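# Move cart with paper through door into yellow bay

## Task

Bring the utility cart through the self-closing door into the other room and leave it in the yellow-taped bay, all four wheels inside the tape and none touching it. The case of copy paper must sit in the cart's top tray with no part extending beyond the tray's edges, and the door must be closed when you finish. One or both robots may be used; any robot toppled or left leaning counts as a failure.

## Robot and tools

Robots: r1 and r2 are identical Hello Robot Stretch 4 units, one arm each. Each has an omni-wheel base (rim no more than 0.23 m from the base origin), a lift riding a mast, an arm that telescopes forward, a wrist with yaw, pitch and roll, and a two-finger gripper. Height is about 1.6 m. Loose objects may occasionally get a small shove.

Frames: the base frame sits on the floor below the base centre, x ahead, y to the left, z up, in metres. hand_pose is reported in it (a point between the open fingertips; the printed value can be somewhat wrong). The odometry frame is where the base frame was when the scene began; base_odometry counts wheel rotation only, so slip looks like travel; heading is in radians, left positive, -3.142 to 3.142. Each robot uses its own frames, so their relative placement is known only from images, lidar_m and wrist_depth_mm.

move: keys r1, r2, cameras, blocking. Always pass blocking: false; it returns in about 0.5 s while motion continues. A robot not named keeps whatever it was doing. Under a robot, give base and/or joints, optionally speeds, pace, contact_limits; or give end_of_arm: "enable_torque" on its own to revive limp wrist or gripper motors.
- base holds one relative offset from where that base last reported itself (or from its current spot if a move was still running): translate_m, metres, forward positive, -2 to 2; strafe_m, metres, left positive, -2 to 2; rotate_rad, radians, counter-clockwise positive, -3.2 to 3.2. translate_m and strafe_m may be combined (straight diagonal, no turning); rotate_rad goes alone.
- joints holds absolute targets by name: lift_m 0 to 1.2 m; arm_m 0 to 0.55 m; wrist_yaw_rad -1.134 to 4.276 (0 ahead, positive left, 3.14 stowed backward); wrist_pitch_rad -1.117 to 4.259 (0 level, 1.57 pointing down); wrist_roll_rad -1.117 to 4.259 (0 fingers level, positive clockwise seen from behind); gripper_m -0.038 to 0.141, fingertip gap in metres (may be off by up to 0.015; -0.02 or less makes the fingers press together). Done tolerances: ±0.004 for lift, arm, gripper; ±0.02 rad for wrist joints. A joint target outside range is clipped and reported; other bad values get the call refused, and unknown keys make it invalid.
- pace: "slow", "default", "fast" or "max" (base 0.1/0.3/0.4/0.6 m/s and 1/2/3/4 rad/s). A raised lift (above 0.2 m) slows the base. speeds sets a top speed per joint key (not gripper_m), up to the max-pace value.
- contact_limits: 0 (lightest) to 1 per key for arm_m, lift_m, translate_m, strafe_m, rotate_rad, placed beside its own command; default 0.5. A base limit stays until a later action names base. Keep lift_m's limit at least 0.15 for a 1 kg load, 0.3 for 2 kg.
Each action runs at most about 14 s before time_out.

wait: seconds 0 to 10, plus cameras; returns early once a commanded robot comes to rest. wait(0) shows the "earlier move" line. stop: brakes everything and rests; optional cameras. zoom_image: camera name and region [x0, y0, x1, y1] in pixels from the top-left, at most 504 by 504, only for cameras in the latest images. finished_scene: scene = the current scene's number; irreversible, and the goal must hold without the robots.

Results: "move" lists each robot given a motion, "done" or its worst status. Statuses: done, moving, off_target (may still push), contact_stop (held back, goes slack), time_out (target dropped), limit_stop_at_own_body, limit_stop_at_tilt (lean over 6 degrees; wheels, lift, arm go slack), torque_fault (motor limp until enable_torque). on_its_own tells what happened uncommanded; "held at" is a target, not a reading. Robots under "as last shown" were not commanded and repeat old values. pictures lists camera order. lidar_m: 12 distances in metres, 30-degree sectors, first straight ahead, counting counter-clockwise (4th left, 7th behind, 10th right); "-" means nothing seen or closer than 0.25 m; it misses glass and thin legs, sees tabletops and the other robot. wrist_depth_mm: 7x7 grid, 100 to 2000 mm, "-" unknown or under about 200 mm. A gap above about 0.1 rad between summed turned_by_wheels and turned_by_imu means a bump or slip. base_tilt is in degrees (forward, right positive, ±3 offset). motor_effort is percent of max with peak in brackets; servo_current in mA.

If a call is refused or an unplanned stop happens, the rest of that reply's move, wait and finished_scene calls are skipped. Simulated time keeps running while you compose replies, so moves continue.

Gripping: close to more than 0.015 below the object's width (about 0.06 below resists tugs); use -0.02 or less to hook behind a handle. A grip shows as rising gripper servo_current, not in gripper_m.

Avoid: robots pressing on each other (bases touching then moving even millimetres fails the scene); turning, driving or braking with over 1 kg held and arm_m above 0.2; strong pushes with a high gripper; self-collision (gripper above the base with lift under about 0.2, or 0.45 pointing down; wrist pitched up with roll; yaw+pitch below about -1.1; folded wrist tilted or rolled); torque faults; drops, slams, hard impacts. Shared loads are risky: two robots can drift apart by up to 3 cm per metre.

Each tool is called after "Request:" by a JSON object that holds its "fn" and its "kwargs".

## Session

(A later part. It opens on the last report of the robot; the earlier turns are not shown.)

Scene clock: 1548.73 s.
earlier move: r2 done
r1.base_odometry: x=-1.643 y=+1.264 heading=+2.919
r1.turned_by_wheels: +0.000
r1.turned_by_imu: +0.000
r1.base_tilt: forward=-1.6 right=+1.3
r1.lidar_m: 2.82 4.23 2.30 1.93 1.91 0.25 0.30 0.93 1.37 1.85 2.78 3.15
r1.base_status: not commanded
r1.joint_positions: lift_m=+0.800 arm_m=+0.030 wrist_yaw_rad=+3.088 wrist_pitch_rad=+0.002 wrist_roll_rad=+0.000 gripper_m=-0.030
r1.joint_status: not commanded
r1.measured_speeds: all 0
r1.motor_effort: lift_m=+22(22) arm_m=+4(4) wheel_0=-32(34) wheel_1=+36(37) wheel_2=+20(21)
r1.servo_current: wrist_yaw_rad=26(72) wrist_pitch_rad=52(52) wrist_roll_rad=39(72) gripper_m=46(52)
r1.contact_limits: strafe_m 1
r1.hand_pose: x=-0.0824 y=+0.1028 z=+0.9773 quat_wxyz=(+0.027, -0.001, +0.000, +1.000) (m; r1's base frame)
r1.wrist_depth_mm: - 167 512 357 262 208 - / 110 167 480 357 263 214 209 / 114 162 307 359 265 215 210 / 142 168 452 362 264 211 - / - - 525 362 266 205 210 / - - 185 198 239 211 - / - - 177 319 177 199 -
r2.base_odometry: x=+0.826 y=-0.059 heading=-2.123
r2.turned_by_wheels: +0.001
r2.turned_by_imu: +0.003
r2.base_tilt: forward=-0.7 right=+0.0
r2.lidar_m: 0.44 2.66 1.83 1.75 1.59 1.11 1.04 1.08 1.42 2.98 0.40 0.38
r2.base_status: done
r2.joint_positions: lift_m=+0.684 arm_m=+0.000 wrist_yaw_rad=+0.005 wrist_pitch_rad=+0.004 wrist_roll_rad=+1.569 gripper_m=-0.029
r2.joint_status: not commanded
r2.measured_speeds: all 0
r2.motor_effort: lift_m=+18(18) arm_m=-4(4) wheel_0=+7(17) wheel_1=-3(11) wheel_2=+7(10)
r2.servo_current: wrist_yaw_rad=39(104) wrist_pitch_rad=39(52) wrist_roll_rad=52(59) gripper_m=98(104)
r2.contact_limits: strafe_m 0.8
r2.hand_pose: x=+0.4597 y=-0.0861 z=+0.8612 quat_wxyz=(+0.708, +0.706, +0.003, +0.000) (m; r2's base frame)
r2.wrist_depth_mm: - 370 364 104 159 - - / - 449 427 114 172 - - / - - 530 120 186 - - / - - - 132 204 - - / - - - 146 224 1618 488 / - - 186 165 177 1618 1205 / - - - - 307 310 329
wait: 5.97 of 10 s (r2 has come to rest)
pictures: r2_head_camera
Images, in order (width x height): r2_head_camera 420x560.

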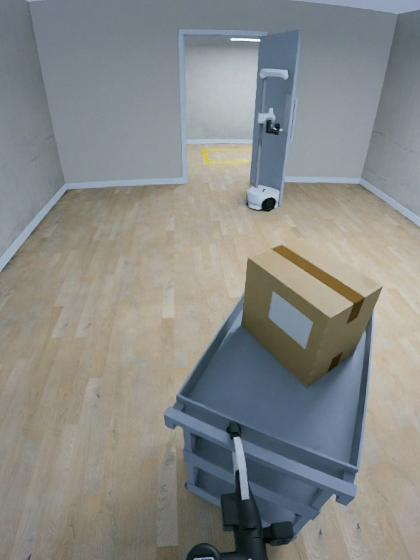

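Request:
{"fn": "move", "kwargs": {"blocking": false, "cameras": [], "r2": {"joints":{"gripper_m":0.1}}}}

Request:
{"fn": "wait", "kwargs": {"seconds": 2, "cameras": []}}

Request:
{"fn": "move", "kwargs": {"blocking": false, "cameras": [], "r2": {"base":{"translate_m":-0.03,"strafe_m":-0.08},"pace":"slow"}}}

Request:
{"fn": "wait", "kwargs": {"seconds": 3, "cameras": []}}

Request:
{"fn": "move", "kwargs": {"blocking": false, "cameras": [], "r2": {"joints":{"gripper_m":-0.03}}}}

Request:
{"fn": "wait", "kwargs": {"seconds": 2, "cameras": ["r2_head_camera"]}}

Request:
{"fn": "move", "kwargs": {"blocking": false, "cameras": [], "r2": {"base":{"translate_m":0.35,"strafe_m":-0.05},"pace":"slow","contact_limits":{"translate_m":0.8}}}}

Request:
{"fn": "wait", "kwargs": {"seconds": 6, "cameras": ["r2_head_camera"]}}

Scene clock: 1558.13 s.
move: r2 moving
r1: as last shown
r1.lidar_m: 2.80 4.27 2.30 1.93 1.92 0.25 0.31 0.94 1.35 1.83 2.79 3.18
r1.motor_effort: lift_m=+22(22) arm_m=+4(4) wheel_0=-33(33) wheel_1=+37(37) wheel_2=+21(21)
r1.servo_current: wrist_yaw_rad=72(72) wrist_pitch_rad=46(46) wrist_roll_rad=46(52) gripper_m=52(52)
r1.contact_limits: strafe_m 1
r1.wrist_depth_mm: - 168 517 357 260 208 - / 110 168 480 359 263 214 209 / 114 162 309 362 264 215 208 / 142 168 452 362 265 211 - / - - 525 364 266 205 209 / - - 185 197 239 211 - / - - 177 317 176 198 -
r2.base_odometry: x=+0.826 y=-0.059 heading=-2.123
r2.turned_by_wheels: +0.000
r2.turned_by_imu: +0.000
r2.base_tilt: forward=-0.7 right=+0.0
r2.lidar_m: 0.44 2.65 1.82 1.76 1.57 1.12 1.04 1.09 1.42 2.98 0.40 0.36
r2.base_status: not commanded
r2.joint_positions: lift_m=+0.684 arm_m=+0.000 wrist_yaw_rad=+0.005 wrist_pitch_rad=+0.004 wrist_roll_rad=+1.569 gripper_m=-0.003
r2.joint_status: gripper_m moving
r2.measured_speeds: all 0
r2.motor_effort: lift_m=+18(18) arm_m=-4(4) wheel_0=+7(7) wheel_1=-3(3) wheel_2=+6(7)
r2.servo_current: wrist_yaw_rad=59(59) wrist_pitch_rad=46(52) wrist_roll_rad=39(59) gripper_m=91(98)
r2.contact_limits: strafe_m 0.8
r2.hand_pose: x=+0.4597 y=-0.0861 z=+0.8612 quat_wxyz=(+0.708, +0.706, +0.003, +0.000) (m; r2's base frame)
r2.wrist_depth_mm: - 373 368 105 162 - - / - 449 433 117 174 - - / - - 535 124 189 - - / - - - 136 206 - - / - - - 149 227 1618 492 / - - 187 170 182 1618 1205 / - - - - - - 329
pictures: none
No camera images: "cameras" was empty.

Scene clock: 1559.60 s.
earlier move: r2 done
r1.base_odometry: x=-1.643 y=+1.264 heading=+2.919
r1.turned_by_wheels: +0.000
r1.turned_by_imu: +0.000
r1.base_tilt: forward=-1.6 right=+1.3
r1.lidar_m: 2.78 4.26 2.30 1.92 1.92 0.25 0.30 0.94 1.36 1.82 2.78 3.15
r1.base_status: not commanded
r1.joint_positions: lift_m=+0.800 arm_m=+0.030 wrist_yaw_rad=+3.088 wrist_pitch_rad=+0.002 wrist_roll_rad=+0.000 gripper_m=-0.030
r1.joint_status: not commanded
r1.measured_speeds: all 0
r1.motor_effort: lift_m=+22(22) arm_m=+4(4) wheel_0=-33(33) wheel_1=+36(37) wheel_2=+20(21)
r1.servo_current: wrist_yaw_rad=59(72) wrist_pitch_rad=39(46) wrist_roll_rad=59(72) gripper_m=39(59)
r1.contact_limits: strafe_m 1
r1.hand_pose: x=-0.0824 y=+0.1028 z=+0.9773 quat_wxyz=(+0.027, -0.001, +0.000, +1.000) (m; r1's base frame)
r1.wrist_depth_mm: - 168 512 357 262 209 - / 110 168 477 359 264 214 209 / 114 162 309 359 264 214 208 / 143 168 459 362 264 211 - / - - 525 362 266 205 210 / - - 185 198 239 211 - / - - 177 317 176 199 -
r2.base_odometry: x=+0.826 y=-0.059 heading=-2.123
r2.turned_by_wheels: +0.000
r2.turned_by_imu: +0.000
r2.base_tilt: forward=-0.7 right=+0.1
r2.lidar_m: 0.44 2.65 1.83 1.77 1.57 1.11 1.03 1.06 1.43 2.96 0.40 0.37
r2.base_status: not commanded
r2.joint_positions: lift_m=+0.684 arm_m=+0.000 wrist_yaw_rad=+0.005 wrist_pitch_rad=+0.004 wrist_roll_rad=+1.569 gripper_m=+0.100
r2.joint_status: all done
r2.measured_speeds: all 0
r2.motor_effort: lift_m=+18(18) arm_m=-4(4) wheel_0=+6(7) wheel_1=-3(3) wheel_2=+6(7)
r2.servo_current: wrist_yaw_rad=46(65) wrist_pitch_rad=46(52) wrist_roll_rad=52(59) gripper_m=52(117)
r2.contact_limits: strafe_m 0.8
r2.hand_pose: x=+0.4597 y=-0.0861 z=+0.8612 quat_wxyz=(+0.708, +0.706, +0.003, +0.000) (m; r2's base frame)
r2.wrist_depth_mm: - 373 368 108 164 - - / - 455 439 121 178 - - / - - 539 129 193 - - / - - - 140 211 1708 - / - - - 154 231 1576 492 / - - 192 172 247 1756 1205 / - - - - 276 322 329
wait: 1.47 of 2 s (r2 has come to rest)
pictures: none
No camera images: "cameras" was empty.

Scene clock: 1560.10 s.
move: r2 moving
r1: as last shown
r1.base_tilt: forward=-1.5 right=+1.3
r1.lidar_m: 2.79 4.27 2.31 1.91 1.92 0.25 0.28 0.91 1.36 1.84 2.76 3.16
r1.servo_current: wrist_yaw_rad=52(65) wrist_pitch_rad=46(52) wrist_roll_rad=52(59) gripper_m=52(52)
r1.contact_limits: strafe_m 1
r1.wrist_depth_mm: - 167 517 357 262 208 - / 111 167 480 357 263 213 210 / 115 163 309 359 265 216 210 / 142 168 455 362 264 211 - / - - 521 362 266 204 210 / - - 185 198 239 211 - / - - 177 317 176 198 -
r2.base_odometry: x=+0.818 y=-0.049 heading=-2.122
r2.turned_by_wheels: +0.001
r2.turned_by_imu: +0.001
r2.base_tilt: forward=-0.7 right=+0.0
r2.lidar_m: 0.46 2.68 1.85 1.77 1.56 1.11 1.02 1.04 1.40 2.96 0.40 0.36
r2.base_status: translate_m moving; strafe_m moving
r2.joint_positions: lift_m=+0.684 arm_m=+0.000 wrist_yaw_rad=+0.005 wrist_pitch_rad=+0.004 wrist_roll_rad=+1.569 gripper_m=+0.100
r2.joint_status: not commanded
r2.measured_speeds: translate_m=-0.018 strafe_m=-0.047 rotate_rad=-0.002 lift_m=+0.000 arm_m=+0.000 wrist_yaw_rad=+0.000 wrist_pitch_rad=+0.000 wrist_roll_rad=+0.000
r2.motor_effort: lift_m=+18(18) arm_m=-4(4) wheel_0=+14(14) wheel_1=-5(8) wheel_2=+8(9)
r2.servo_current: wrist_yaw_rad=52(52) wrist_pitch_rad=39(46) wrist_roll_rad=46(52) gripper_m=59(59)
r2.hand_pose: x=+0.4597 y=-0.0861 z=+0.8612 quat_wxyz=(+0.708, +0.706, +0.003, +0.000) (m; r2's base frame)
r2.wrist_depth_mm: - 379 368 111 166 - - / - 449 436 122 180 - - / - - 535 130 195 - - / - - - 141 212 - - / - - - 156 233 1756 496 / - - 192 172 248 1708 1229 / - - - - 278 332 332
pictures: none
No camera images: "cameras" was empty.

Scene clock: 1561.73 s.
earlier move: r2 done
r1.base_odometry: x=-1.643 y=+1.264 heading=+2.919
r1.turned_by_wheels: +0.000
r1.turned_by_imu: +0.000
r1.base_tilt: forward=-1.6 right=+1.3
r1.lidar_m: 2.79 4.25 2.29 1.92 1.92 0.25 0.30 0.96 1.36 1.82 2.79 3.15
r1.base_status: not commanded
r1.joint_positions: lift_m=+0.800 arm_m=+0.030 wrist_yaw_rad=+3.088 wrist_pitch_rad=+0.002 wrist_roll_rad=+0.000 gripper_m=-0.030
r1.joint_status: not commanded
r1.measured_speeds: all 0
r1.motor_effort: lift_m=+22(22) arm_m=+4(4) wheel_0=-33(33) wheel_1=+37(37) wheel_2=+20(21)
r1.servo_current: wrist_yaw_rad=46(65) wrist_pitch_rad=46(52) wrist_roll_rad=52(65) gripper_m=46(52)
r1.contact_limits: strafe_m 1
r1.hand_pose: x=-0.0824 y=+0.1028 z=+0.9773 quat_wxyz=(+0.027, -0.001, +0.000, +1.000) (m; r1's base frame)
r1.wrist_depth_mm: - 167 508 355 262 209 - / 111 167 473 362 264 213 210 / 114 163 309 362 265 215 209 / 142 168 455 364 265 211 - / - - 521 364 266 205 209 / - - 185 197 239 211 - / - - 177 317 177 199 -
r2.base_odometry: x=+0.774 y=+0.008 heading=-2.122
r2.turned_by_wheels: +0.000
r2.turned_by_imu: +0.000
r2.base_tilt: forward=-0.6 right=+0.1
r2.lidar_m: 0.43 2.79 1.92 1.82 1.54 1.08 1.00 1.02 1.40 2.90 2.98 0.38
r2.base_status: done
r2.joint_positions: lift_m=+0.684 arm_m=+0.000 wrist_yaw_rad=+0.003 wrist_pitch_rad=+0.003 wrist_roll_rad=+1.569 gripper_m=+0.100
r2.joint_status: not commanded
r2.measured_speeds: all 0
r2.motor_effort: lift_m=+17(18) arm_m=-4(4) wheel_0=+7(14) wheel_1=-5(9) wheel_2=+5(9)
r2.servo_current: wrist_yaw_rad=52(59) wrist_pitch_rad=46(52) wrist_roll_rad=46(59) gripper_m=52(59)
r2.hand_pose: x=+0.4596 y=-0.0866 z=+0.8615 quat_wxyz=(+0.708, +0.706, +0.002, +0.000) (m; r2's base frame)
r2.wrist_depth_mm: - 445 430 121 177 - - / - 410 407 128 187 - - / - - 488 138 204 - - / - - 621 150 218 - - / - - - 168 233 1756 - / - - 192 179 193 1499 488 / - - - - - 1708 1255
wait: 1.63 of 3 s (r2 has come to rest)
pictures: none
No camera images: "cameras" was empty.

Scene clock: 1562.23 s.
move: r2 moving
r1: as last shown
r1.lidar_m: 2.81 4.23 2.32 1.93 1.91 0.25 0.30 0.91 1.37 1.85 2.78 3.15
r1.motor_effort: lift_m=+22(22) arm_m=+4(4) wheel_0=-33(33) wheel_1=+36(37) wheel_2=+21(21)
r1.servo_current: wrist_yaw_rad=46(65) wrist_pitch_rad=46(52) wrist_roll_rad=46(59) gripper_m=52(52)
r1.contact_limits: strafe_m 1
r1.wrist_depth_mm: - 167 512 357 263 208 - / 110 167 477 357 263 214 209 / 114 162 307 359 264 215 209 / 142 168 455 362 264 211 - / - - 517 362 266 205 210 / - - 184 198 240 211 - / - - 178 317 178 198 -
r2.base_odometry: x=+0.774 y=+0.008 heading=-2.122
r2.turned_by_wheels: +0.000
r2.turned_by_imu: +0.000
r2.base_tilt: forward=-0.7 right=+0.0
r2.lidar_m: 0.46 2.78 1.89 1.85 1.54 1.06 1.01 1.04 1.39 2.90 2.99 0.39
r2.base_status: not commanded
r2.joint_positions: lift_m=+0.684 arm_m=+0.000 wrist_yaw_rad=+0.003 wrist_pitch_rad=+0.003 wrist_roll_rad=+1.569 gripper_m=+0.083
r2.joint_status: gripper_m moving
r2.measured_speeds: all 0
r2.motor_effort: lift_m=+17(17) arm_m=-4(4) wheel_0=+7(7) wheel_1=-4(5) wheel_2=+5(6)
r2.servo_current: wrist_yaw_rad=52(52) wrist_pitch_rad=52(52) wrist_roll_rad=52(52) gripper_m=124(124)
r2.hand_pose: x=+0.4596 y=-0.0866 z=+0.8615 quat_wxyz=(+0.708, +0.706, +0.002, +0.000) (m; r2's base frame)
r2.wrist_depth_mm: - 436 433 121 178 - - / - 404 407 127 187 - - / - - 488 138 206 - - / - - 615 153 219 - - / - - - 169 234 1863 - / - - 196 179 189 1499 492 / - - - - - 1808 1255
pictures: none
No camera images: "cameras" was empty.

Scene clock: 1563.70 s.
earlier move: r2 done
r1.base_odometry: x=-1.643 y=+1.264 heading=+2.919
r1.turned_by_wheels: +0.000
r1.turned_by_imu: +0.000
r1.base_tilt: forward=-1.6 right=+1.3
r1.lidar_m: 2.80 4.22 2.30 1.92 1.92 0.25 0.30 0.94 1.35 1.84 2.79 3.16
r1.base_status: not commanded
r1.joint_positions: lift_m=+0.800 arm_m=+0.030 wrist_yaw_rad=+3.088 wrist_pitch_rad=+0.002 wrist_roll_rad=+0.000 gripper_m=-0.030
r1.joint_status: not commanded
r1.measured_speeds: all 0
r1.motor_effort: lift_m=+22(22) arm_m=+3(4) wheel_0=-33(33) wheel_1=+36(37) wheel_2=+20(21)
r1.servo_current: wrist_yaw_rad=46(65) wrist_pitch_rad=46(52) wrist_roll_rad=39(59) gripper_m=46(52)
r1.contact_limits: strafe_m 1
r1.hand_pose: x=-0.0824 y=+0.1028 z=+0.9773 quat_wxyz=(+0.027, -0.001, +0.000, +1.000) (m; r1's base frame)
r1.wrist_depth_mm: - 167 508 355 262 208 - / 110 168 477 357 264 214 209 / 114 162 307 359 265 216 209 / 143 168 455 362 266 211 - / - - 521 362 266 206 210 / - - 185 198 239 211 - / - - 177 317 177 198 -
r2.base_odometry: x=+0.774 y=+0.008 heading=-2.122
r2.turned_by_wheels: +0.000
r2.turned_by_imu: +0.000
r2.base_tilt: forward=-0.7 right=+0.0
r2.lidar_m: 0.43 2.77 1.91 1.85 1.53 1.07 1.02 1.04 1.40 2.91 2.98 0.37
r2.base_status: not commanded
r2.joint_positions: lift_m=+0.684 arm_m=+0.000 wrist_yaw_rad=+0.003 wrist_pitch_rad=+0.003 wrist_roll_rad=+1.569 gripper_m=-0.029
r2.joint_status: all done
r2.measured_speeds: all 0
r2.motor_effort: lift_m=+17(17) arm_m=-4(4) wheel_0=+4(7) wheel_1=-4(5) wheel_2=+6(6)
r2.servo_current: wrist_yaw_rad=39(59) wrist_pitch_rad=39(52) wrist_roll_rad=52(59) gripper_m=117(273)
r2.hand_pose: x=+0.4596 y=-0.0866 z=+0.8615 quat_wxyz=(+0.708, +0.706, +0.002, +0.000) (m; r2's base frame)
r2.wrist_depth_mm: - 430 424 111 166 - - / - 397 397 120 177 - - / - - 477 128 191 - - / - - 591 137 206 - - / - - - 151 224 1708 - / - - 183 166 178 1537 488 / - - - - - 1708 1205
wait: 1.47 of 2 s (r2 has come to rest)
pictures: r2_head_camera
Images, in order (width x height): r2_head_camera 420x560.

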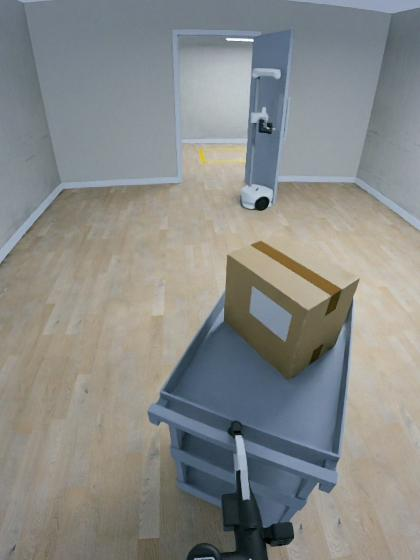

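Scene clock: 1564.20 s.
move: r2 moving
r1: as last shown
r1.lidar_m: 2.78 4.25 2.30 1.94 1.91 0.25 0.30 0.93 1.36 1.82 2.79 3.17
r1.motor_effort: lift_m=+22(22) arm_m=+4(4) wheel_0=-33(33) wheel_1=+36(37) wheel_2=+21(21)
r1.servo_current: wrist_yaw_rad=39(59) wrist_pitch_rad=39(52) wrist_roll_rad=39(59) gripper_m=46(52)
r1.contact_limits: strafe_m 1
r1.wrist_depth_mm: - 167 512 362 262 209 - / 111 167 480 359 262 214 210 / 115 162 307 362 265 214 210 / 142 169 455 362 265 211 - / - - 521 364 267 206 210 / - - 185 198 237 211 - / - - 177 319 177 199 -
r2.base_odometry: x=+0.766 y=-0.001 heading=-2.122
r2.turned_by_wheels: +0.000
r2.turned_by_imu: +0.000
r2.base_tilt: forward=-0.6 right=+0.1
r2.lidar_m: 0.43 2.73 1.92 1.85 1.56 1.09 1.03 1.06 1.40 2.87 2.98 0.38
r2.base_status: translate_m moving; strafe_m moving
r2.joint_positions: lift_m=+0.684 arm_m=+0.000 wrist_yaw_rad=+0.003 wrist_pitch_rad=+0.003 wrist_roll_rad=+1.569 gripper_m=-0.029
r2.joint_status: not commanded
r2.measured_speeds: translate_m=+0.049 strafe_m=-0.008 rotate_rad=-0.001 lift_m=+0.000 arm_m=+0.000 wrist_yaw_rad=+0.000 wrist_pitch_rad=+0.000 wrist_roll_rad=+0.000
r2.motor_effort: lift_m=+18(18) arm_m=-4(4) wheel_0=+7(10) wheel_1=+5(5) wheel_2=-11(11)
r2.servo_current: wrist_yaw_rad=46(59) wrist_pitch_rad=46(46) wrist_roll_rad=46(52) gripper_m=98(117)
r2.contact_limits: translate_m 0.8
r2.hand_pose: x=+0.4596 y=-0.0866 z=+0.8613 quat_wxyz=(+0.708, +0.706, +0.002, +0.000) (m; r2's base frame)
r2.wrist_depth_mm: - 421 418 107 163 - - / - 389 392 118 175 - - / - 508 473 124 187 - - / - - 585 134 203 - - / - - - 148 217 1708 - / - - 187 159 178 1464 477 / - - - - - 1708 1182
pictures: none
No camera images: "cameras" was empty.

Scene clock: 1568.50 s.
earlier move: r2 done
r1.base_odometry: x=-1.643 y=+1.264 heading=+2.919
r1.turned_by_wheels: +0.000
r1.turned_by_imu: +0.000
r1.base_tilt: forward=-1.6 right=+1.3
r1.lidar_m: 2.49 4.28 2.30 1.93 1.92 0.25 0.28 0.93 1.35 1.81 2.76 3.17
r1.base_status: not commanded
r1.joint_positions: lift_m=+0.800 arm_m=+0.030 wrist_yaw_rad=+3.088 wrist_pitch_rad=+0.002 wrist_roll_rad=+0.000 gripper_m=-0.030
r1.joint_status: not commanded
r1.measured_speeds: all 0
r1.motor_effort: lift_m=+22(22) arm_m=+4(4) wheel_0=-33(33) wheel_1=+36(37) wheel_2=+20(21)
r1.servo_current: wrist_yaw_rad=52(65) wrist_pitch_rad=39(52) wrist_roll_rad=33(65) gripper_m=46(52)
r1.contact_limits: strafe_m 1
r1.hand_pose: x=-0.0824 y=+0.1028 z=+0.9773 quat_wxyz=(+0.027, -0.001, +0.000, +1.000) (m; r1's base frame)
r1.wrist_depth_mm: - 168 508 355 262 209 - / 110 167 484 357 264 214 210 / 114 163 307 359 264 215 208 / 142 168 455 362 266 211 - / - - 521 362 266 204 210 / - - 185 198 238 210 - / - - 177 317 177 199 -
r2.base_odometry: x=+0.548 y=-0.263 heading=-2.122
r2.turned_by_wheels: +0.000
r2.turned_by_imu: +0.000
r2.base_tilt: forward=-0.7 right=+0.1
r2.lidar_m: 0.45 2.89 2.00 1.87 1.97 1.45 1.34 1.41 1.85 2.82 2.91 0.34
r2.base_status: done
r2.joint_positions: lift_m=+0.684 arm_m=+0.000 wrist_yaw_rad=-0.001 wrist_pitch_rad=+0.003 wrist_roll_rad=+1.569 gripper_m=-0.029
r2.joint_status: not commanded
r2.measured_speeds: all 0
r2.motor_effort: lift_m=+18(18) arm_m=-4(4) wheel_0=+3(12) wheel_1=+3(8) wheel_2=-8(13)
r2.servo_current: wrist_yaw_rad=39(59) wrist_pitch_rad=39(52) wrist_roll_rad=46(65) gripper_m=98(117)
r2.contact_limits: translate_m 0.8
r2.hand_pose: x=+0.4592 y=-0.0877 z=+0.8613 quat_wxyz=(+0.708, +0.706, +0.001, -0.001) (m; r2's base frame)
r2.wrist_depth_mm: - 359 351 - 133 - - / - 459 439 - 148 - - / - - 585 - 167 - - / - - - 105 189 549 - / - - - 124 212 1618 492 / - - 186 147 178 1576 455 / - - - - 357 359 366
wait: 4.30 of 6 s (r2 has come to rest)
pictures: r2_head_camera
Images, in order (width x height): r2_head_camera 420x560.

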